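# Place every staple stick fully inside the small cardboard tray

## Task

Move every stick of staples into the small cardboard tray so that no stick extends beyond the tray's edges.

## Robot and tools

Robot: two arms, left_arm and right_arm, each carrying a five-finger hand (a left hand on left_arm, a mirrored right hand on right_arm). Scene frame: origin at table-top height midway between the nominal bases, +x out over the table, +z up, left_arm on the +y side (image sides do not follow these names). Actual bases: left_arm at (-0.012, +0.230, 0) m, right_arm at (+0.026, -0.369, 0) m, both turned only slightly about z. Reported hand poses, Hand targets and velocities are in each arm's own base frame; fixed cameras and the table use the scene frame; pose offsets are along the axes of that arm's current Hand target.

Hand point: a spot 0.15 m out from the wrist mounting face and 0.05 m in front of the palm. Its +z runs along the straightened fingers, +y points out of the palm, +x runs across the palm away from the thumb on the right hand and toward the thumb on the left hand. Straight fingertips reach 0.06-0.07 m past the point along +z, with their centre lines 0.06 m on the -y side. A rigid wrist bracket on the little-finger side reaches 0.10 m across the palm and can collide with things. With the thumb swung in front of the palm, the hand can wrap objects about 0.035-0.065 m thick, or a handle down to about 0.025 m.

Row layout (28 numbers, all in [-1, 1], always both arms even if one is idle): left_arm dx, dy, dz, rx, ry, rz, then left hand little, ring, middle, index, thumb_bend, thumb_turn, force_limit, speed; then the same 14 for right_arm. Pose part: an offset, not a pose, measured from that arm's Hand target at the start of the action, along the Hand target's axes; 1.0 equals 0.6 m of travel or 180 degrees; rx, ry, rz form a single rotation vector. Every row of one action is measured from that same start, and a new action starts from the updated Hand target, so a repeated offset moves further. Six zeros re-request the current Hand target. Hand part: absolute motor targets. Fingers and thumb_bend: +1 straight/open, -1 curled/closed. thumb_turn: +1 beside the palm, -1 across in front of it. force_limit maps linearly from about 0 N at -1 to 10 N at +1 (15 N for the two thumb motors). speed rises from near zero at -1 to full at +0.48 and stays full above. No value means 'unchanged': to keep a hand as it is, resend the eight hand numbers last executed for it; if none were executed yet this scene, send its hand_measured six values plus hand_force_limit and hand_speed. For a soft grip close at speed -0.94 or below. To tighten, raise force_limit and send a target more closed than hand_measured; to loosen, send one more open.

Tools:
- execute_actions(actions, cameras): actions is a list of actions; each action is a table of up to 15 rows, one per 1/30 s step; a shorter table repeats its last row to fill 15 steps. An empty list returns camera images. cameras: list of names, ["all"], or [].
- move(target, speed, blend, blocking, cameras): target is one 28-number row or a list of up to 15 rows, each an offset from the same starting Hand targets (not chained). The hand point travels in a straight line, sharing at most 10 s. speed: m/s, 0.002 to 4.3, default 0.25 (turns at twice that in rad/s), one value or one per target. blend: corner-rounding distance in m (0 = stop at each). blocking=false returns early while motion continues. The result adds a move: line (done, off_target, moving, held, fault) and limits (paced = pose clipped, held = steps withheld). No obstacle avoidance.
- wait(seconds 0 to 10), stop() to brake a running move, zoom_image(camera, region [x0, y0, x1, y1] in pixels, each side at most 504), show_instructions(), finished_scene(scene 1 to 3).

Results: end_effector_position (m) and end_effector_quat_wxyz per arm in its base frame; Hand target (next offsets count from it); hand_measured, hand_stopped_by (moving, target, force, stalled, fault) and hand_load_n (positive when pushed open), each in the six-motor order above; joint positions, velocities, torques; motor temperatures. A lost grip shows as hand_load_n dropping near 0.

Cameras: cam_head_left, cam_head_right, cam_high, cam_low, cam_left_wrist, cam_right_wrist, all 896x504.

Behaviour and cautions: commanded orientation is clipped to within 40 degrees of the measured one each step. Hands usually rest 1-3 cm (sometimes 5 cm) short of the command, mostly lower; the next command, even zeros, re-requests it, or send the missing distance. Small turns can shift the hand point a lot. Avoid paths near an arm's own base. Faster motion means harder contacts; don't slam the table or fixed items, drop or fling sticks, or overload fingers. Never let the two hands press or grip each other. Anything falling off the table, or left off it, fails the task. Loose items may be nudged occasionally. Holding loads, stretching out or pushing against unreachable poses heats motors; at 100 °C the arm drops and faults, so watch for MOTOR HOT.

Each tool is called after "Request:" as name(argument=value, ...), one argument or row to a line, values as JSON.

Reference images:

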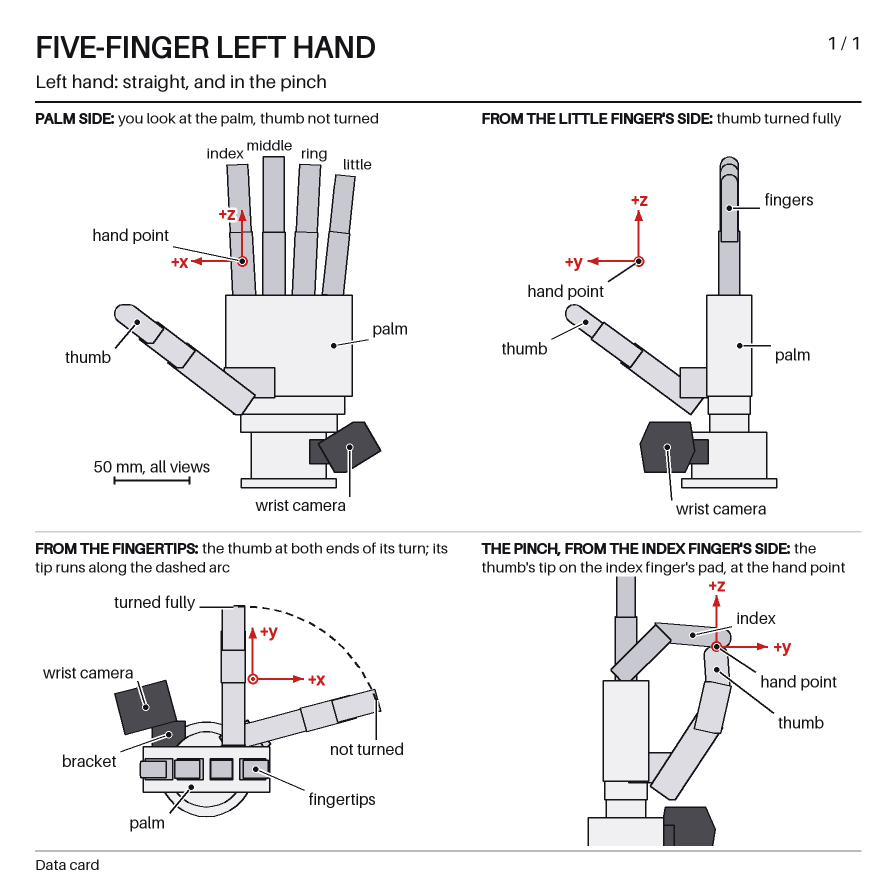

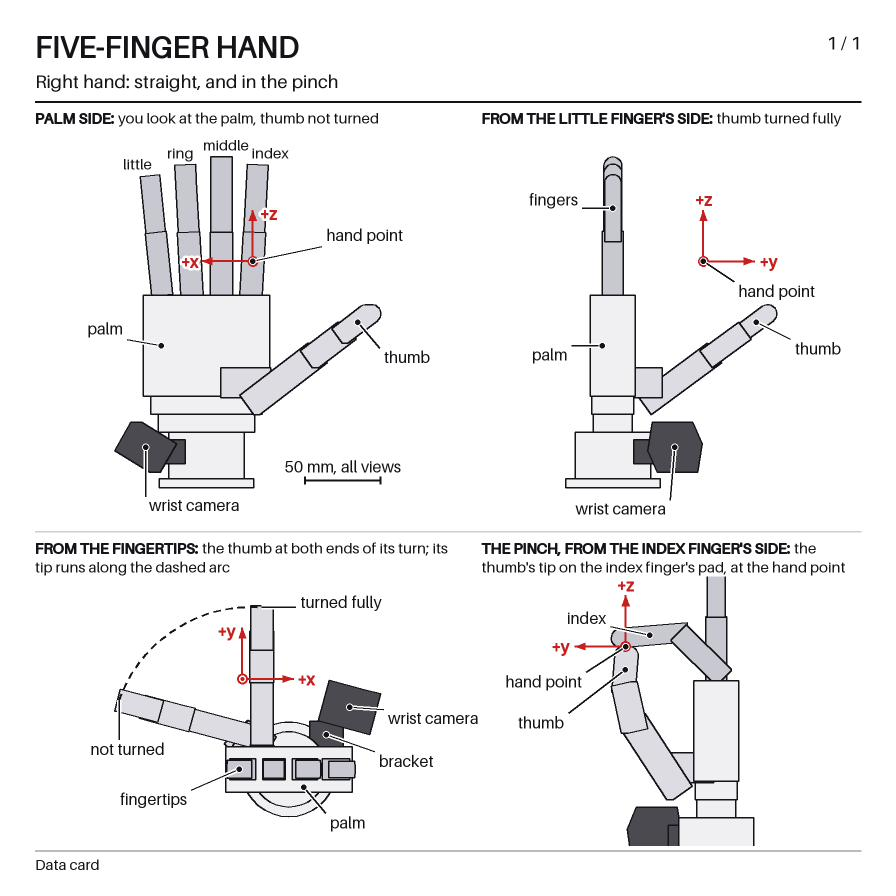

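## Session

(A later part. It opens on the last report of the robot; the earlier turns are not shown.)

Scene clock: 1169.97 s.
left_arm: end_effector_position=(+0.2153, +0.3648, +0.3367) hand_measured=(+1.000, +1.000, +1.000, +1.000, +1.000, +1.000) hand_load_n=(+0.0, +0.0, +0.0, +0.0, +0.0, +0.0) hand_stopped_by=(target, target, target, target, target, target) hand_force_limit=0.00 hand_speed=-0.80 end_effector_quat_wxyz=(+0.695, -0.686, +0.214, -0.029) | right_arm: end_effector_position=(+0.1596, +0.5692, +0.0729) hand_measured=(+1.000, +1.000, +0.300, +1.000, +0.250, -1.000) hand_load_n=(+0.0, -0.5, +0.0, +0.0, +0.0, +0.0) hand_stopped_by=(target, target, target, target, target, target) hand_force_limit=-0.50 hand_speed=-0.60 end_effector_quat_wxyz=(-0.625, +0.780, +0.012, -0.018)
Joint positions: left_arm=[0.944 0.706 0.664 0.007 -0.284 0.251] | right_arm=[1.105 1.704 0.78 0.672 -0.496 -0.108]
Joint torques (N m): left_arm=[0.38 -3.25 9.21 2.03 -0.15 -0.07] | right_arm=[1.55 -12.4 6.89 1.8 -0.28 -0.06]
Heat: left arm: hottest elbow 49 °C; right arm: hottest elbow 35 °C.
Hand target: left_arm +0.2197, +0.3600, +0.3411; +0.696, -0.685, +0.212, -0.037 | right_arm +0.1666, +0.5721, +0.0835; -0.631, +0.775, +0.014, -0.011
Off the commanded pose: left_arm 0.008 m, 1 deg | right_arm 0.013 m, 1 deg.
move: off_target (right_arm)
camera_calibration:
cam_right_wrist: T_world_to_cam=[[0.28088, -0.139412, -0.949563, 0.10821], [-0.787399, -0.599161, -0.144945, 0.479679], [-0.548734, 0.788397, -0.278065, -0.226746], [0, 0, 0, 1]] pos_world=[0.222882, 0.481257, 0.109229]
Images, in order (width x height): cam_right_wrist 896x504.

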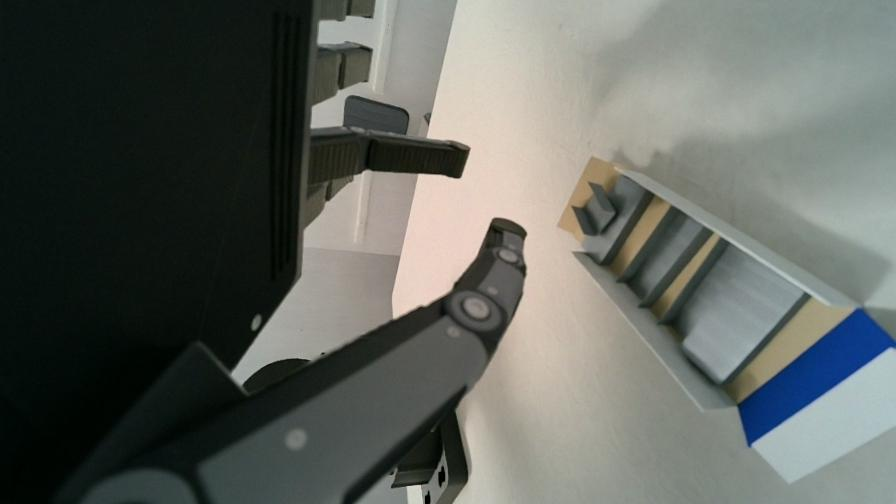

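Request:
wait(
  seconds=0.1,
  cameras=["cam_low","cam_high","cam_head_left"],
)

Request:
zoom_image(
  camera="cam_low",
  region=[530, 250, 660, 340],
)

Request:
zoom_image(
  camera="cam_high",
  region=[420, 110, 520, 190],
)

Scene clock: 1178.67 s.
left_arm: end_effector_position=(+0.2153, +0.3648, +0.3367) hand_measured=(+1.000, +1.000, +1.000, +1.000, +1.000, +1.000) hand_load_n=(+0.0, +0.0, +0.0, +0.0, +0.0, +0.0) hand_stopped_by=(target, target, target, target, target, target) hand_force_limit=0.00 hand_speed=-0.80 end_effector_quat_wxyz=(+0.695, -0.686, +0.214, -0.029) | right_arm: end_effector_position=(+0.1596, +0.5692, +0.0729) hand_measured=(+1.000, +1.000, +0.300, +1.000, +0.250, -1.000) hand_load_n=(+0.0, +0.0, +0.0, -0.5, +0.0, +0.0) hand_stopped_by=(target, target, target, target, target, target) hand_force_limit=-0.50 hand_speed=-0.60 end_effector_quat_wxyz=(-0.625, +0.780, +0.012, -0.018)
Joint positions: left_arm=[0.944 0.706 0.664 0.007 -0.284 0.251] | right_arm=[1.105 1.704 0.78 0.672 -0.496 -0.108]
Joint torques (N m): left_arm=[0.09 -2.9 9.22 1.7 -0.18 -0.04] | right_arm=[0.79 -13.27 6.89 1.62 -0.28 -0.14]
Heat: left arm: hottest elbow 49 °C; right arm: hottest elbow 35 °C.
Hand target: left_arm +0.2197, +0.3600, +0.3411; +0.696, -0.685, +0.212, -0.037 | right_arm +0.1666, +0.5721, +0.0835; -0.631, +0.775, +0.014, -0.011
Off the commanded pose: left_arm 0.008 m, 1 deg | right_arm 0.013 m, 1 deg.
wait: 0.10 s; at rest from the start
Images, in order (width x height): cam_head_left 896x504, cam_high 896x504, cam_low 896x504.

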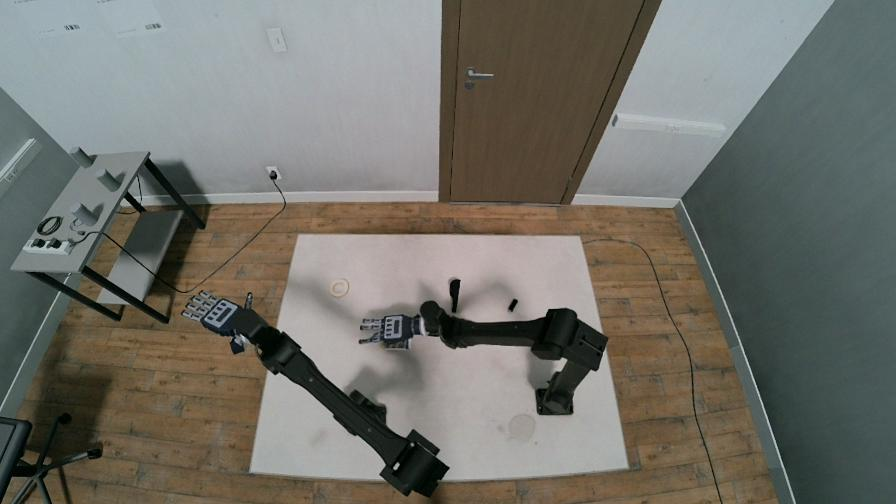

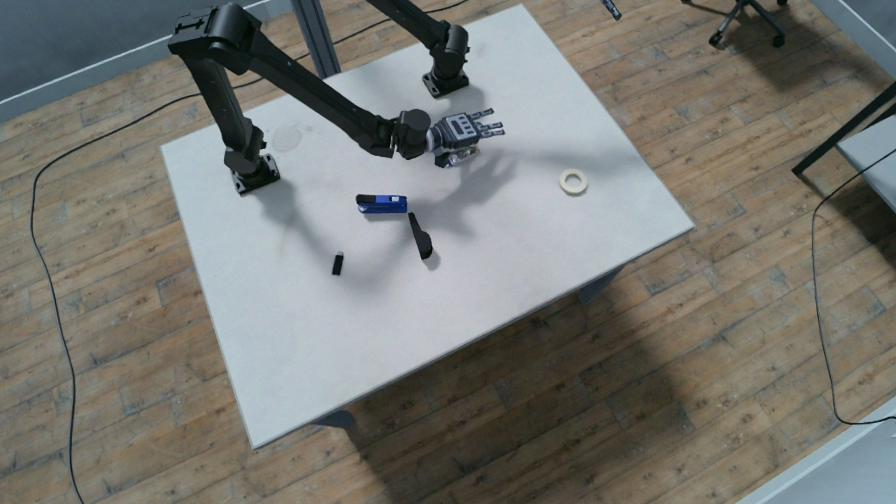

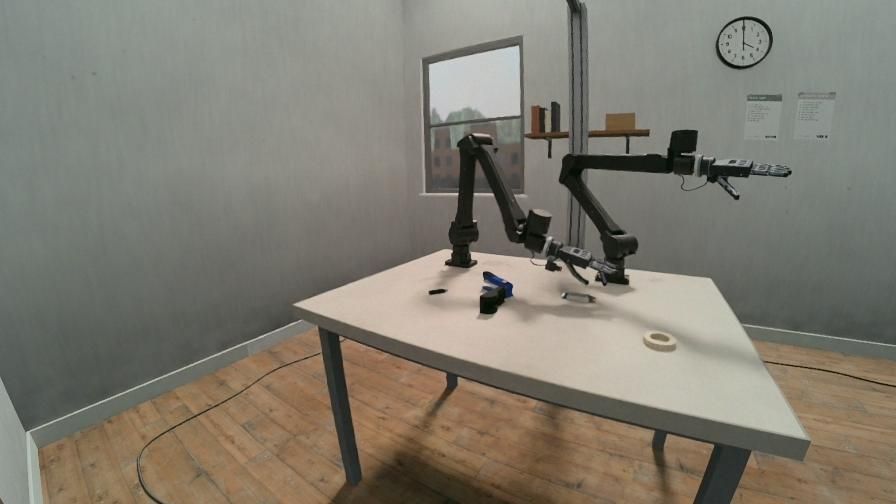

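Scaled by 3.877 from the camera's 896x504 image, which has a finer 1280x720 frame.

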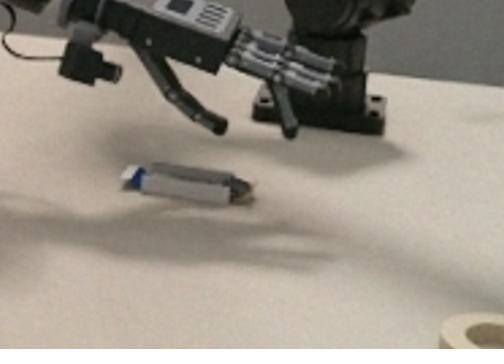

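Scaled by 5.040 from the camera's 896x504 image, which has a finer 1280x720 frame.

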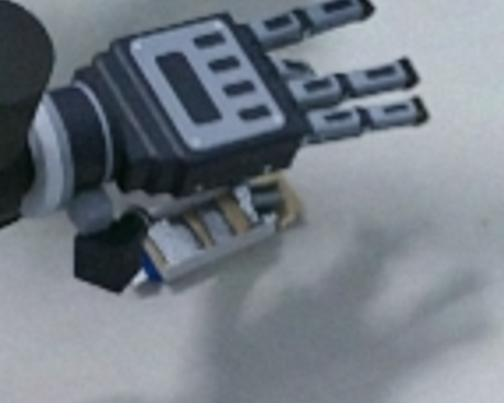

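Request:
zoom_image(
  camera="cam_low",
  region=[555, 285, 605, 310],
)

Scaled by 10.080 from the camera's 896x504 image, which has a finer 1280x720 frame.

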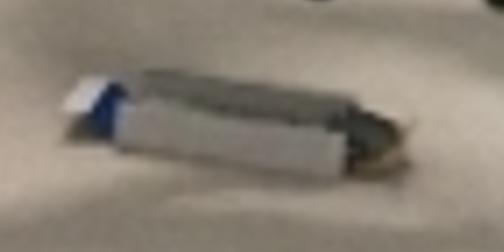

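Request:
wait(
  seconds=0.1,
  cameras=["cam_right_wrist"],
)

Request:
zoom_image(
  camera="cam_right_wrist",
  region=[545, 140, 665, 270],
)

Scene clock: 1186.00 s.
left_arm: end_effector_position=(+0.2153, +0.3648, +0.3367) hand_measured=(+1.000, +1.000, +1.000, +1.000, +1.000, +1.000) hand_load_n=(+0.0, +0.0, +0.0, +0.0, +0.0, +0.0) hand_stopped_by=(target, target, target, target, target, target) hand_force_limit=0.00 hand_speed=-0.80 end_effector_quat_wxyz=(+0.695, -0.686, +0.214, -0.029) | right_arm: end_effector_position=(+0.1596, +0.5692, +0.0729) hand_measured=(+1.000, +1.000, +0.300, +1.000, +0.250, -1.000) hand_load_n=(+0.0, +0.0, +0.0, +0.0, +0.0, +0.0) hand_stopped_by=(target, target, target, target, target, target) hand_force_limit=-0.50 hand_speed=-0.60 end_effector_quat_wxyz=(-0.625, +0.780, +0.012, -0.018)
Joint positions: left_arm=[0.944 0.706 0.664 0.007 -0.284 0.251] | right_arm=[1.105 1.704 0.78 0.672 -0.496 -0.108]
Joint torques (N m): left_arm=[0.09 -3.02 9.18 1.85 -0.15 -0.06] | right_arm=[1.73 -13.04 6.9 1.68 -0.29 -0.06]
Heat: left arm: hottest elbow 49 °C; right arm: hottest elbow 35 °C.
Hand target: left_arm +0.2197, +0.3600, +0.3411; +0.696, -0.685, +0.212, -0.037 | right_arm +0.1666, +0.5721, +0.0835; -0.631, +0.775, +0.014, -0.011
Off the commanded pose: left_arm 0.008 m, 1 deg | right_arm 0.013 m, 1 deg.
wait: 0.10 s; at rest from the start
camera_calibration:
cam_right_wrist: T_world_to_cam=[[0.28088, -0.139412, -0.949563, 0.10821], [-0.787399, -0.599161, -0.144945, 0.479679], [-0.548734, 0.788397, -0.278065, -0.226746], [0, 0, 0, 1]] pos_world=[0.222882, 0.481257, 0.109229]
Images, in order (width x height): cam_right_wrist 896x504.

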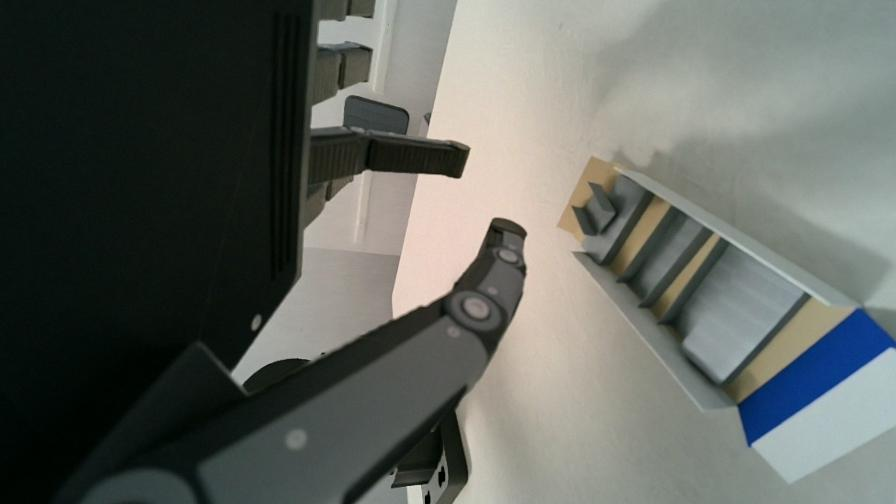

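Scaled by 3.877 from the camera's 896x504 image, which has a finer 1280x720 frame.

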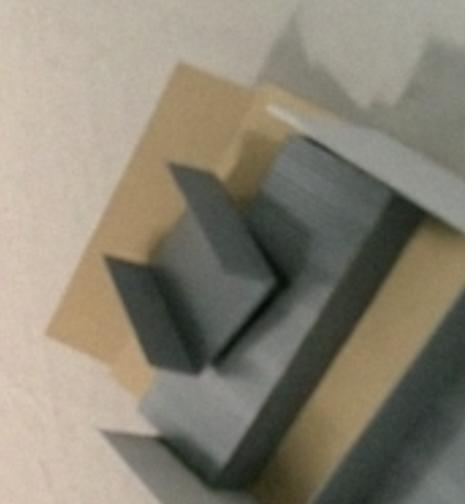

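Request:
move(
  target=[0,0,0,0,0,0,1,1,1,1,1,1,0,-0.8,0.0013,0.0324,0.029,0,0.0436,0.0089,1,1,0.06,1,0.25,-1,-0.5,-0.5],
  speed=0.06,
  cameras=["cam_right_wrist"],
)

Request:
zoom_image(
  camera="cam_right_wrist",
  region=[470, 120, 640, 280],
)

Scene clock: 1213.10 s.
left_arm: end_effector_position=(+0.2153, +0.3648, +0.3367) hand_measured=(+1.000, +1.000, +1.000, +1.000, +1.000, +1.000) hand_load_n=(+0.0, +0.0, +0.0, +0.0, +0.0, -0.5) hand_stopped_by=(target, target, target, target, target, target) hand_force_limit=0.00 hand_speed=-0.80 end_effector_quat_wxyz=(+0.695, -0.686, +0.214, -0.029) | right_arm: end_effector_position=(+0.1714, +0.5842, +0.0605) hand_measured=(+1.000, +1.000, +0.060, +1.000, +0.250, -1.000) hand_load_n=(+0.0, +0.0, +0.0, +0.0, +0.0, +0.0) hand_stopped_by=(target, target, target, target, target, target) hand_force_limit=-0.50 hand_speed=-0.50 end_effector_quat_wxyz=(-0.627, +0.777, -0.040, +0.035)
Joint positions: left_arm=[0.944 0.706 0.664 0.007 -0.284 0.251] | right_arm=[1.148 1.746 0.78 0.742 -0.308 -0.073]
Joint torques (N m): left_arm=[0.73 -3.25 9.05 1.69 -0.13 -0.07] | right_arm=[3.19 -13.04 5.48 2.86 -0.01 0.03]
Heat: left arm: hottest elbow 49 °C; right arm: hottest elbow 35 °C.
Hand target: left_arm +0.2197, +0.3600, +0.3411; +0.696, -0.685, +0.212, -0.037 | right_arm +0.1669, +0.5853, +0.0611; -0.631, +0.774, -0.040, +0.033
Off the commanded pose: left_arm 0.008 m, 1 deg | right_arm 0.005 m, 1 deg.
move: done
camera_calibration:
cam_right_wrist: T_world_to_cam=[[0.274377, -0.174583, -0.945642, 0.116726], [-0.864037, -0.476395, -0.162748, 0.43872], [-0.422086, 0.861724, -0.281558, -0.299878], [0, 0, 0, 1]] pos_world=[0.220469, 0.487795, 0.0973479]
Images, in order (width x height): cam_right_wrist 896x504.

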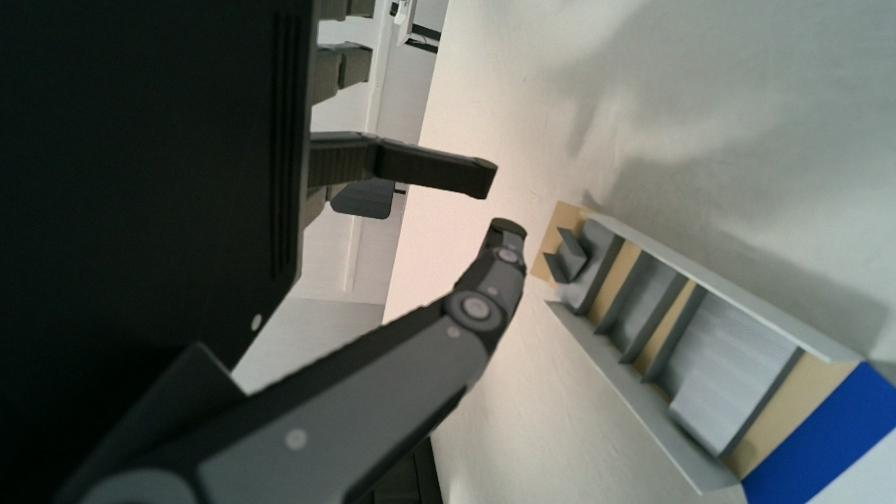

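Scaled by 2.965 from the camera's 896x504 image, which has a finer 1280x720 frame.

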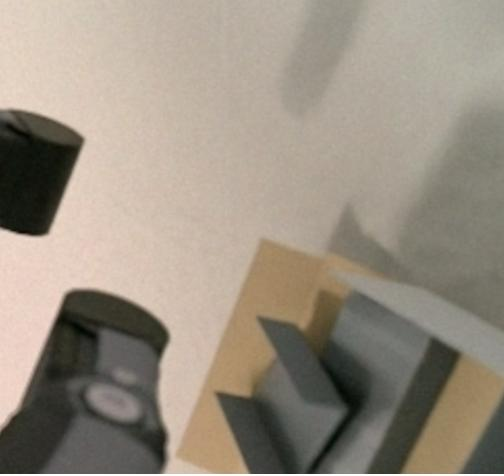

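Request:
zoom_image(
  camera="cam_right_wrist",
  region=[525, 195, 625, 320],
)

Scaled by 4.032 from the camera's 896x504 image, which has a finer 1280x720 frame.

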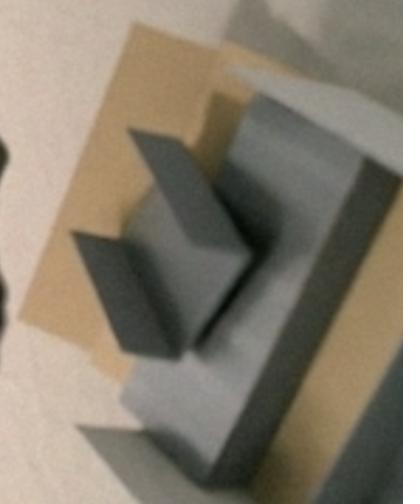

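Request:
move(
  target=[0,0,0,0,0,0,1,1,1,1,1,1,0,-0.8,-0.0233,0.0337,0.0017,0,0,0,1,1,0.06,1,0.25,-1,-0.5,-0.5],
  speed=0.06,
  cameras=["cam_right_wrist"],
)

Request:
zoom_image(
  camera="cam_right_wrist",
  region=[470, 150, 610, 290],
)

Scene clock: 1225.33 s.
left_arm: end_effector_position=(+0.2153, +0.3648, +0.3367) hand_measured=(+1.000, +1.000, +1.000, +1.000, +1.000, +1.000) hand_load_n=(+0.0, +0.0, +0.0, +0.0, +0.0, +0.0) hand_stopped_by=(target, target, target, target, target, target) hand_force_limit=0.00 hand_speed=-0.80 end_effector_quat_wxyz=(+0.695, -0.686, +0.214, -0.029) | right_arm: end_effector_position=(+0.1566, +0.5818, +0.0386) hand_measured=(+1.000, +1.000, +0.060, +1.000, +0.250, -1.000) hand_load_n=(+0.0, -0.5, +0.0, +0.0, +0.0, +0.0) hand_stopped_by=(target, target, target, target, target, target) hand_force_limit=-0.50 hand_speed=-0.50 end_effector_quat_wxyz=(-0.625, +0.779, -0.041, +0.035)
Joint positions: left_arm=[0.944 0.706 0.664 0.007 -0.284 0.251] | right_arm=[1.177 1.79 0.751 0.813 -0.28 -0.067]
Joint torques (N m): left_arm=[-0.32 -3.49 9.36 1.7 -0.17 -0.03] | right_arm=[3.02 -12.4 5 2.95 0.04 -0.01]
Heat: left arm: hottest elbow 49 °C; right arm: hottest elbow 35 °C.
Hand target: left_arm +0.2197, +0.3600, +0.3411; +0.696, -0.685, +0.212, -0.037 | right_arm +0.1527, +0.5835, +0.0409; -0.631, +0.774, -0.040, +0.033
Off the commanded pose: left_arm 0.008 m, 1 deg | right_arm 0.005 m, 1 deg.
move: done
camera_calibration:
cam_right_wrist: T_world_to_cam=[[0.273121, -0.177842, -0.945398, 0.101658], [-0.864192, -0.477073, -0.159917, 0.421539], [-0.422584, 0.860682, -0.283988, -0.309421], [0, 0, 0, 1]] pos_world=[0.20577, 0.485497, 0.0756468]
Images, in order (width x height): cam_right_wrist 896x504.

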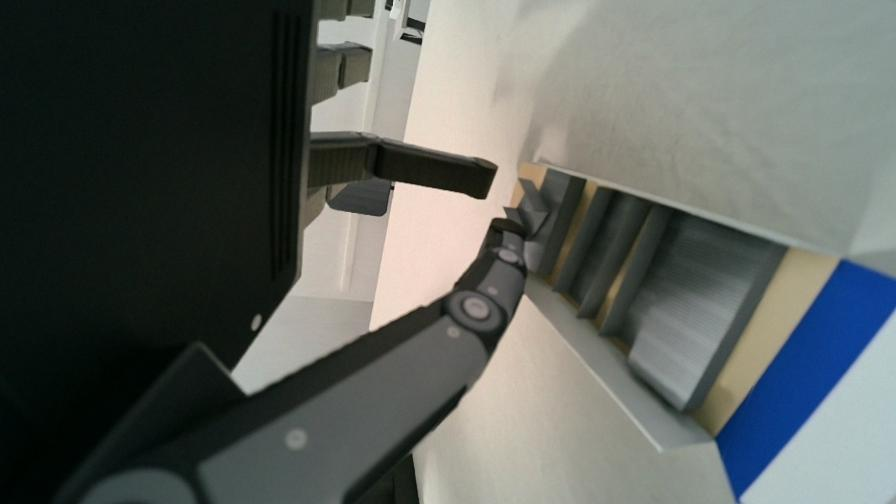

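Scaled by 3.600 from the camera's 896x504 image, which has a finer 1280x720 frame.

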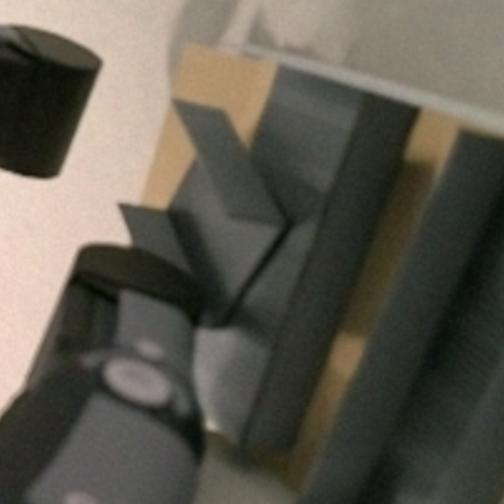

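Request:
move(
  target=[0,0,0,0,0,0,1,1,1,1,1,1,0,-0.8,0.0,0.0133,0.0022,0,0,0,1,1,0.06,1,0.25,-1,-0.5,-0.5],
  speed=0.05,
  cameras=["cam_right_wrist"],
)

Request:
zoom_image(
  camera="cam_right_wrist",
  region=[470, 150, 610, 290],
)

Scene clock: 1232.47 s.
left_arm: end_effector_position=(+0.2153, +0.3648, +0.3367) hand_measured=(+1.000, +1.000, +1.000, +1.000, +1.000, +1.000) hand_load_n=(+0.0, +0.0, +0.0, +0.0, +0.0, +0.0) hand_stopped_by=(target, target, target, target, target, target) hand_force_limit=0.00 hand_speed=-0.80 end_effector_quat_wxyz=(+0.695, -0.686, +0.214, -0.029) | right_arm: end_effector_position=(+0.1570, +0.5827, +0.0328) hand_measured=(+1.000, +1.000, +0.060, +1.000, +0.250, -1.000) hand_load_n=(+0.0, +0.0, +0.0, -0.5, +0.0, +0.0) hand_stopped_by=(target, target, target, target, target, target) hand_force_limit=-0.50 hand_speed=-0.50 end_effector_quat_wxyz=(-0.627, +0.777, -0.040, +0.035)
Joint positions: left_arm=[0.944 0.706 0.664 0.007 -0.284 0.251] | right_arm=[1.177 1.811 0.751 0.838 -0.28 -0.067]
Joint torques (N m): left_arm=[-0.03 -3.19 9.18 1.74 -0.19 -0.09] | right_arm=[2.61 -11.99 4.62 2.91 0.03 -0.02]
Heat: left arm: hottest elbow 49 °C; right arm: hottest elbow 35 °C.
Hand target: left_arm +0.2197, +0.3600, +0.3411; +0.696, -0.685, +0.212, -0.037 | right_arm +0.1526, +0.5832, +0.0327; -0.631, +0.774, -0.040, +0.033
Off the commanded pose: left_arm 0.008 m, 1 deg | right_arm 0.004 m, 1 deg.
move: done
camera_calibration:
cam_right_wrist: T_world_to_cam=[[0.274529, -0.173506, -0.945796, 0.0935811], [-0.863987, -0.476259, -0.163414, 0.421008], [-0.422091, 0.862017, -0.280654, -0.312695], [0, 0, 0, 1]] pos_world=[0.206069, 0.486294, 0.0695479]
Images, in order (width x height): cam_right_wrist 896x504.

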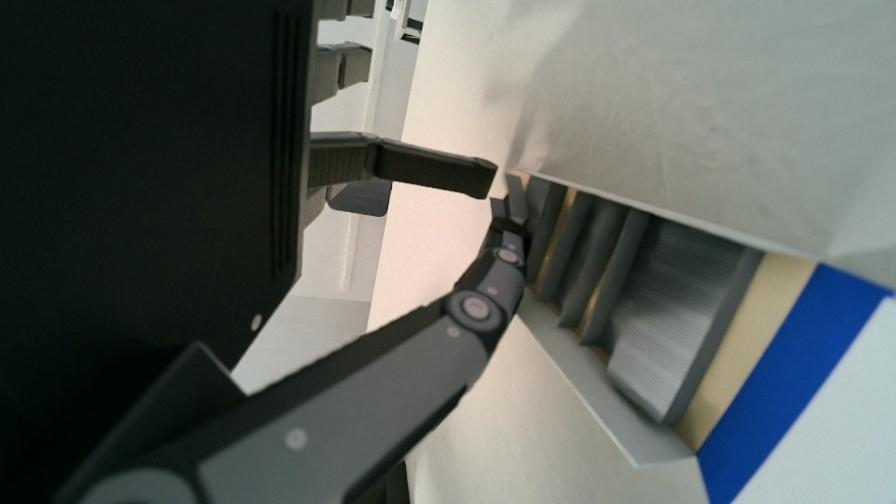

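Scaled by 3.600 from the camera's 896x504 image, which has a finer 1280x720 frame.

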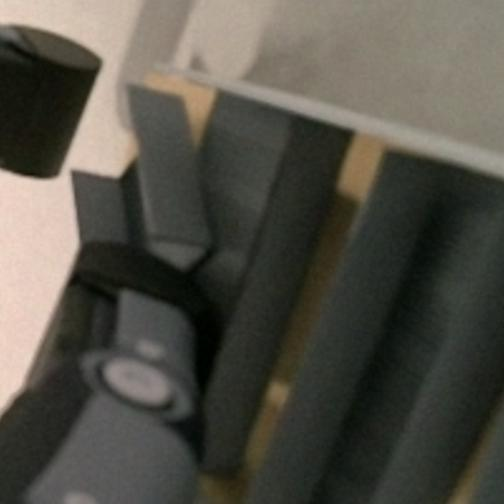

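Request:
move(
  target=[0,0,0,0,0,0,1,1,1,1,1,1,0,-0.8,0,0,0,0,0,0,1,1,-0.3,1,0.25,-1,-0.5,-0.92],
  speed=0.05,
  cameras=["cam_right_wrist"],
)

Request:
zoom_image(
  camera="cam_right_wrist",
  region=[450, 130, 590, 270],
)

Scene clock: 1237.13 s.
left_arm: end_effector_position=(+0.2153, +0.3648, +0.3367) hand_measured=(+1.000, +1.000, +1.000, +1.000, +1.000, +1.000) hand_load_n=(+0.0, +0.0, +0.0, +0.0, +0.0, +0.0) hand_stopped_by=(target, target, target, target, target, target) hand_force_limit=0.00 hand_speed=-0.80 end_effector_quat_wxyz=(+0.695, -0.686, +0.214, -0.029) | right_arm: end_effector_position=(+0.1570, +0.5829, +0.0332) hand_measured=(+1.000, +1.000, -0.074, +1.000, +0.250, -1.000) hand_load_n=(+0.0, +0.0, +1.5, +0.0, +0.5, +0.5) hand_stopped_by=(target, target, force, target, target, target) hand_force_limit=-0.50 hand_speed=-0.92 end_effector_quat_wxyz=(-0.628, +0.777, -0.040, +0.035)
Joint positions: left_arm=[0.944 0.706 0.664 0.007 -0.284 0.251] | right_arm=[1.177 1.811 0.751 0.839 -0.28 -0.067]
Joint torques (N m): left_arm=[-0.38 -3.55 9.39 1.7 -0.21 -0.1] | right_arm=[2.84 -12.28 4.77 2.96 0.03 0.02]
Heat: left arm: hottest elbow 49 °C; right arm: hottest elbow 35 °C.
Hand target: left_arm +0.2197, +0.3600, +0.3411; +0.696, -0.685, +0.212, -0.037 | right_arm +0.1526, +0.5832, +0.0327; -0.631, +0.774, -0.040, +0.033
Off the commanded pose: left_arm 0.008 m, 1 deg | right_arm 0.004 m, 1 deg.
move: done
camera_calibration:
cam_right_wrist: T_world_to_cam=[[0.27513, -0.172218, -0.945856, 0.0931369], [-0.863889, -0.476022, -0.164615, 0.421052], [-0.421899, 0.862406, -0.279746, -0.312989], [0, 0, 0, 1]] pos_world=[0.206068, 0.486393, 0.0698485]
Images, in order (width x height): cam_right_wrist 896x504.

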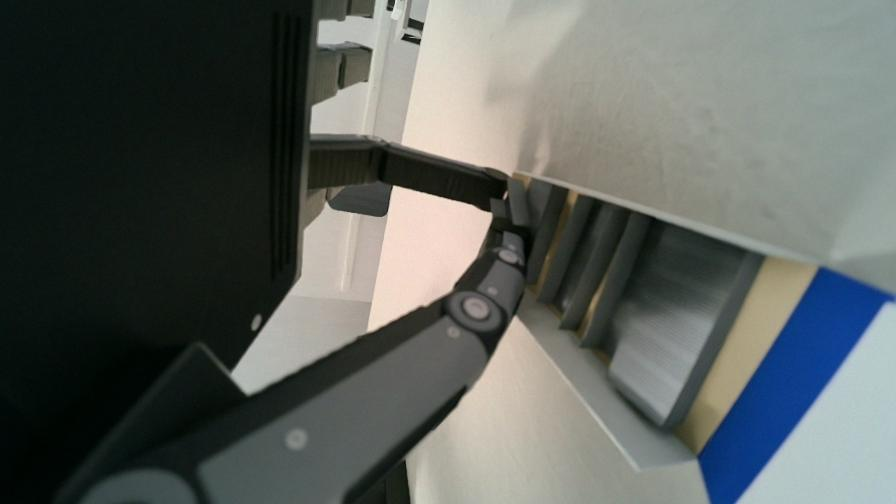

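Scaled by 3.600 from the camera's 896x504 image, which has a finer 1280x720 frame.

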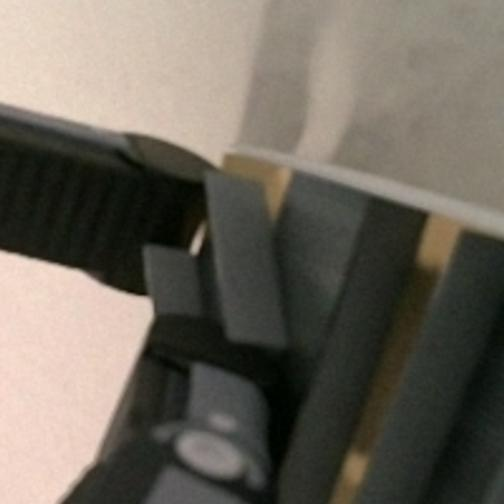

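Request:
move(
  target=[
    [0,0,0,0,0,0,1,1,1,1,1,1,0,-0.8,0,0,0,0,0,0,1,1,-0.35,1,0.25,-1,-0.4,-0.93],
    [0,0,0,0,0,0,1,1,1,1,1,1,0,-0.8,0.0,-0.07,-0.014,0,0,0,1,1,-0.35,1,0.25,-1,-0.4,-0.93],
  ],
  speed=0.05,
  cameras=["cam_right_wrist"],
)

Request:
zoom_image(
  camera="cam_right_wrist",
  region=[450, 130, 630, 310],
)

Scene clock: 1241.90 s.
left_arm: end_effector_position=(+0.2153, +0.3648, +0.3367) hand_measured=(+1.000, +1.000, +1.000, +1.000, +1.000, +1.000) hand_load_n=(+0.0, +0.0, +0.0, +0.0, +0.0, +0.0) hand_stopped_by=(target, target, target, target, target, target) hand_force_limit=0.00 hand_speed=-0.80 end_effector_quat_wxyz=(+0.695, -0.686, +0.214, -0.029) | right_arm: end_effector_position=(+0.1552, +0.5785, +0.0641) hand_measured=(+1.000, +1.000, -0.092, +1.000, +0.250, -1.000) hand_load_n=(+0.0, +0.0, +3.0, +0.0, +1.5, +1.0) hand_stopped_by=(target, target, force, target, target, target) hand_force_limit=-0.40 hand_speed=-0.93 end_effector_quat_wxyz=(-0.624, +0.780, -0.041, +0.034)
Joint positions: left_arm=[0.944 0.706 0.664 0.007 -0.284 0.251] | right_arm=[1.177 1.713 0.751 0.73 -0.28 -0.066]
Joint torques (N m): left_arm=[-0.09 -2.61 9.21 1.68 -0.18 -0.06] | right_arm=[2.37 -13.1 6.57 1.77 0.03 0.01]
Heat: left arm: hottest elbow 49 °C; right arm: hottest elbow 35 °C.
Hand target: left_arm +0.2197, +0.3600, +0.3411; +0.696, -0.685, +0.212, -0.037 | right_arm +0.1526, +0.5835, +0.0756; -0.631, +0.774, -0.040, +0.033
Off the commanded pose: left_arm 0.008 m, 1 deg | right_arm 0.013 m, 1 deg.
move: off_target (right_arm)
camera_calibration:
cam_right_wrist: T_world_to_cam=[[0.27072, -0.181841, -0.945328, 0.128273], [-0.86466, -0.477603, -0.155748, 0.422859], [-0.42317, 0.859552, -0.286528, -0.29901], [0, 0, 0, 1]] pos_world=[0.204371, 0.482299, 0.101445]
Images, in order (width x height): cam_right_wrist 896x504.

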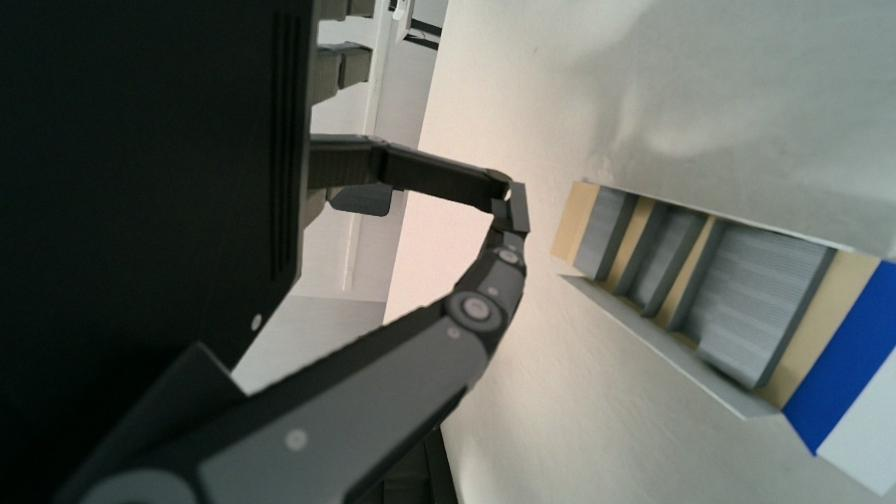

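Scaled by 2.800 from the camera's 896x504 image, which has a finer 1280x720 frame.

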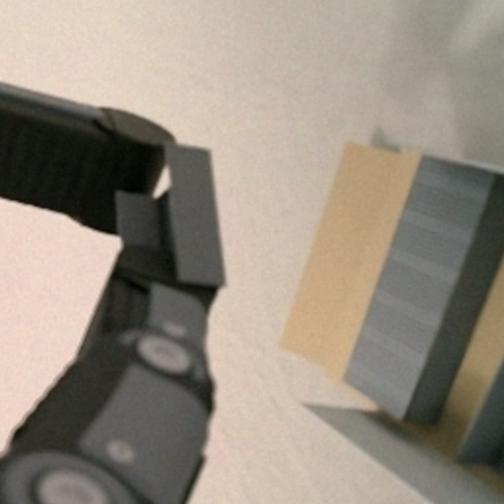

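Request:
zoom_image(
  camera="cam_right_wrist",
  region=[545, 165, 896, 504],
)

Scaled by 1.436 from the camera's 896x504 image, which has a finer 1280x720 frame.

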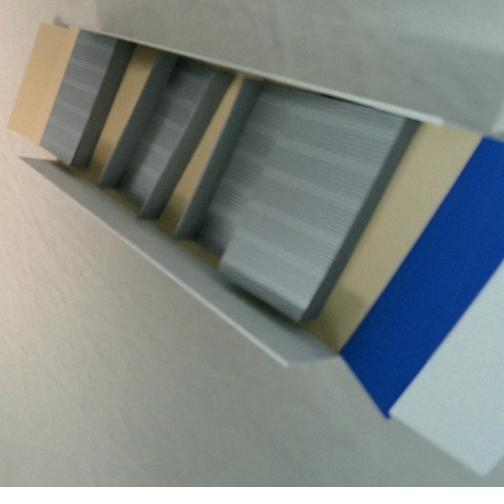

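Request:
move(
  target=[0,0,0,0,0,0,1,1,1,1,1,1,0,-0.8,0.0192,0.011,-0.0538,0,0,0,1,1,-0.35,1,0.25,-1,-0.4,-0.93],
  speed=0.08,
  cameras=["cam_right_wrist"],
)

Request:
zoom_image(
  camera="cam_right_wrist",
  region=[480, 150, 720, 390],
)

Scene clock: 1266.20 s.
left_arm: end_effector_position=(+0.2153, +0.3648, +0.3367) hand_measured=(+1.000, +1.000, +1.000, +1.000, +1.000, +1.000) hand_load_n=(+0.0, +0.0, +0.0, +0.0, +0.0, +0.0) hand_stopped_by=(target, target, target, target, target, target) hand_force_limit=0.00 hand_speed=-0.80 end_effector_quat_wxyz=(+0.695, -0.686, +0.214, -0.029) | right_arm: end_effector_position=(+0.1576, +0.5487, +0.0640) hand_measured=(+1.000, +1.000, -0.092, +1.000, +0.250, -1.000) hand_load_n=(+0.0, +0.0, +3.0, +0.0, +1.5, +1.0) hand_stopped_by=(target, target, force, target, target, target) hand_force_limit=-0.40 hand_speed=-0.93 end_effector_quat_wxyz=(-0.619, +0.783, -0.045, +0.027)
Joint positions: left_arm=[0.944 0.706 0.664 0.007 -0.284 0.251] | right_arm=[1.139 1.66 0.683 0.73 -0.322 -0.066]
Joint torques (N m): left_arm=[-0.21 -2.67 9.21 1.74 -0.14 0.04] | right_arm=[1.61 -13.04 5.6 2.92 -0.19 -0.07]
Heat: left arm: hottest elbow 49 °C; right arm: hottest elbow 35 °C.
Hand target: left_arm +0.2197, +0.3600, +0.3411; +0.696, -0.685, +0.212, -0.037 | right_arm +0.1607, +0.5496, +0.0756; -0.631, +0.774, -0.040, +0.033
Off the commanded pose: left_arm 0.008 m, 1 deg | right_arm 0.012 m, 2 deg.
move: off_target (right_arm)
camera_calibration:
cam_right_wrist: T_world_to_cam=[[0.256963, -0.19043, -0.947474, 0.12909], [-0.865281, -0.481975, -0.137801, 0.412165], [-0.430418, 0.85524, -0.288625, -0.26878], [0, 0, 0, 1]] pos_world=[0.207779, 0.453108, 0.101529]
Images, in order (width x height): cam_right_wrist 896x504.

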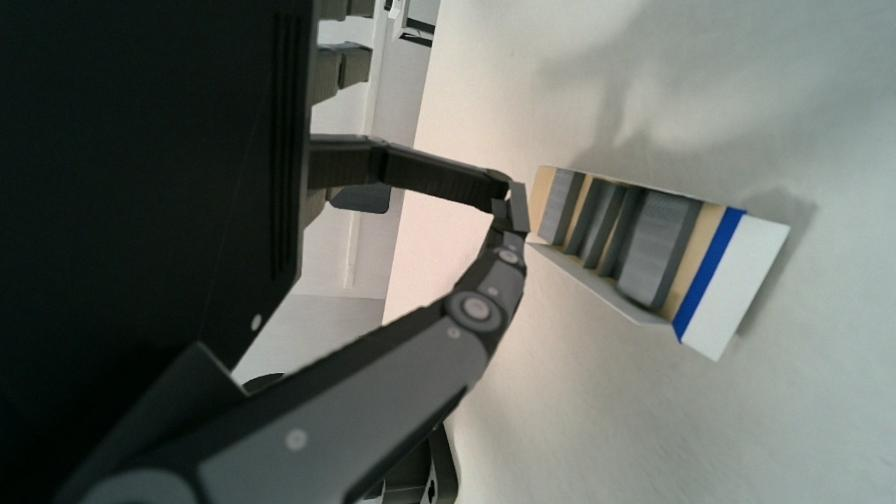

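Scaled by 2.100 from the camera's 896x504 image, which has a finer 1280x720 frame.

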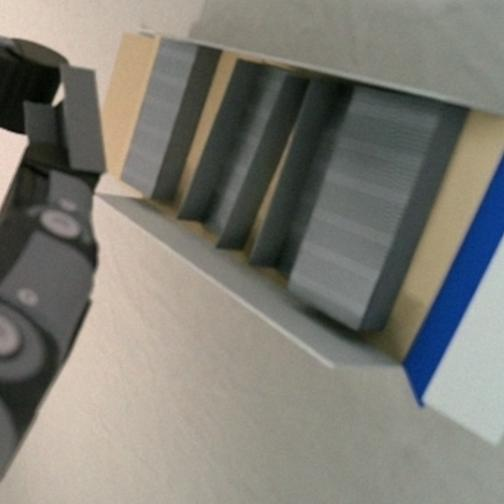

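Request:
wait(
  seconds=0.1,
  cameras=["cam_right_wrist"],
)

Scene clock: 1282.63 s.
left_arm: end_effector_position=(+0.2153, +0.3648, +0.3367) hand_measured=(+1.000, +1.000, +1.000, +1.000, +1.000, +1.000) hand_load_n=(+0.0, +0.0, -0.5, +0.0, +0.0, +0.0) hand_stopped_by=(target, target, target, target, target, target) hand_force_limit=0.00 hand_speed=-0.80 end_effector_quat_wxyz=(+0.695, -0.686, +0.214, -0.029) | right_arm: end_effector_position=(+0.1576, +0.5487, +0.0640) hand_measured=(+1.000, +1.000, -0.092, +1.000, +0.250, -1.000) hand_load_n=(+0.0, +0.0, +3.0, +0.0, +2.0, +1.0) hand_stopped_by=(target, target, force, target, target, target) hand_force_limit=-0.40 hand_speed=-0.93 end_effector_quat_wxyz=(-0.619, +0.783, -0.045, +0.027)
Joint positions: left_arm=[0.944 0.706 0.664 0.007 -0.284 0.251] | right_arm=[1.139 1.66 0.683 0.73 -0.322 -0.066]
Joint torques (N m): left_arm=[-0.15 -2.43 9.14 1.65 -0.18 -0.04] | right_arm=[2.37 -12.22 5.48 2.92 -0.25 -0.02]
Heat: left arm: hottest elbow 49 °C; right arm: hottest elbow 35 °C.
Hand target: left_arm +0.2197, +0.3600, +0.3411; +0.696, -0.685, +0.212, -0.037 | right_arm +0.1607, +0.5496, +0.0756; -0.631, +0.774, -0.040, +0.033
Off the commanded pose: left_arm 0.008 m, 1 deg | right_arm 0.012 m, 2 deg.
wait: 0.10 s; at rest from the start
camera_calibration:
cam_right_wrist: T_world_to_cam=[[0.256963, -0.19043, -0.947474, 0.12909], [-0.865281, -0.481975, -0.137801, 0.412165], [-0.430418, 0.85524, -0.288625, -0.26878], [0, 0, 0, 1]] pos_world=[0.207779, 0.453108, 0.101529]
Images, in order (width x height): cam_right_wrist 896x504.

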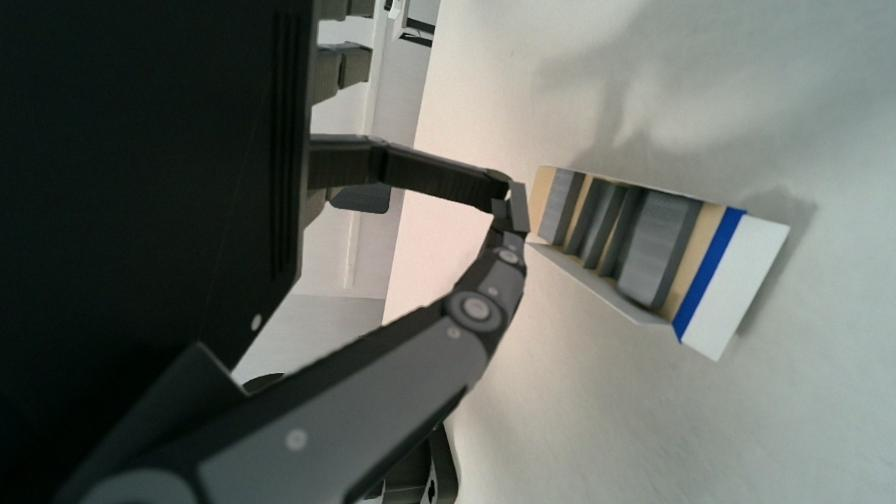

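Request:
zoom_image(
  camera="cam_right_wrist",
  region=[500, 140, 800, 380],
)

Scaled by 1.680 from the camera's 896x504 image, which has a finer 1280x720 frame.

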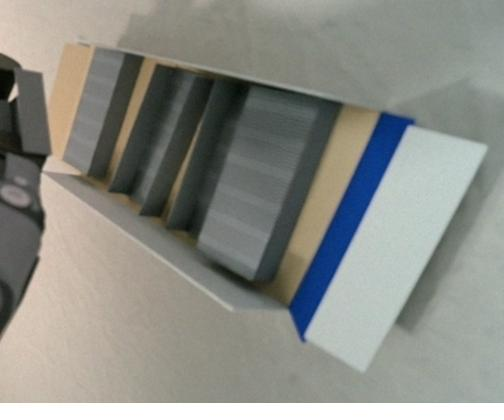

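Request:
zoom_image(
  camera="cam_right_wrist",
  region=[530, 155, 670, 275],
)

Scaled by 3.600 from the camera's 896x504 image, which has a finer 1280x720 frame.

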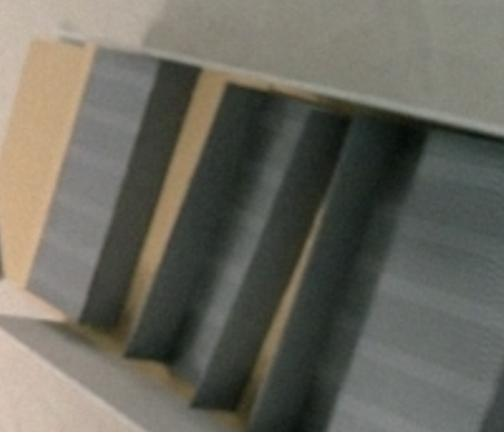

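Request:
zoom_image(
  camera="cam_right_wrist",
  region=[470, 155, 560, 275],
)

Scaled by 4.200 from the camera's 896x504 image, which has a finer 1280x720 frame.

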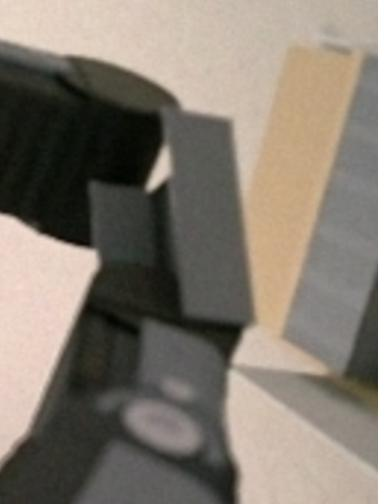

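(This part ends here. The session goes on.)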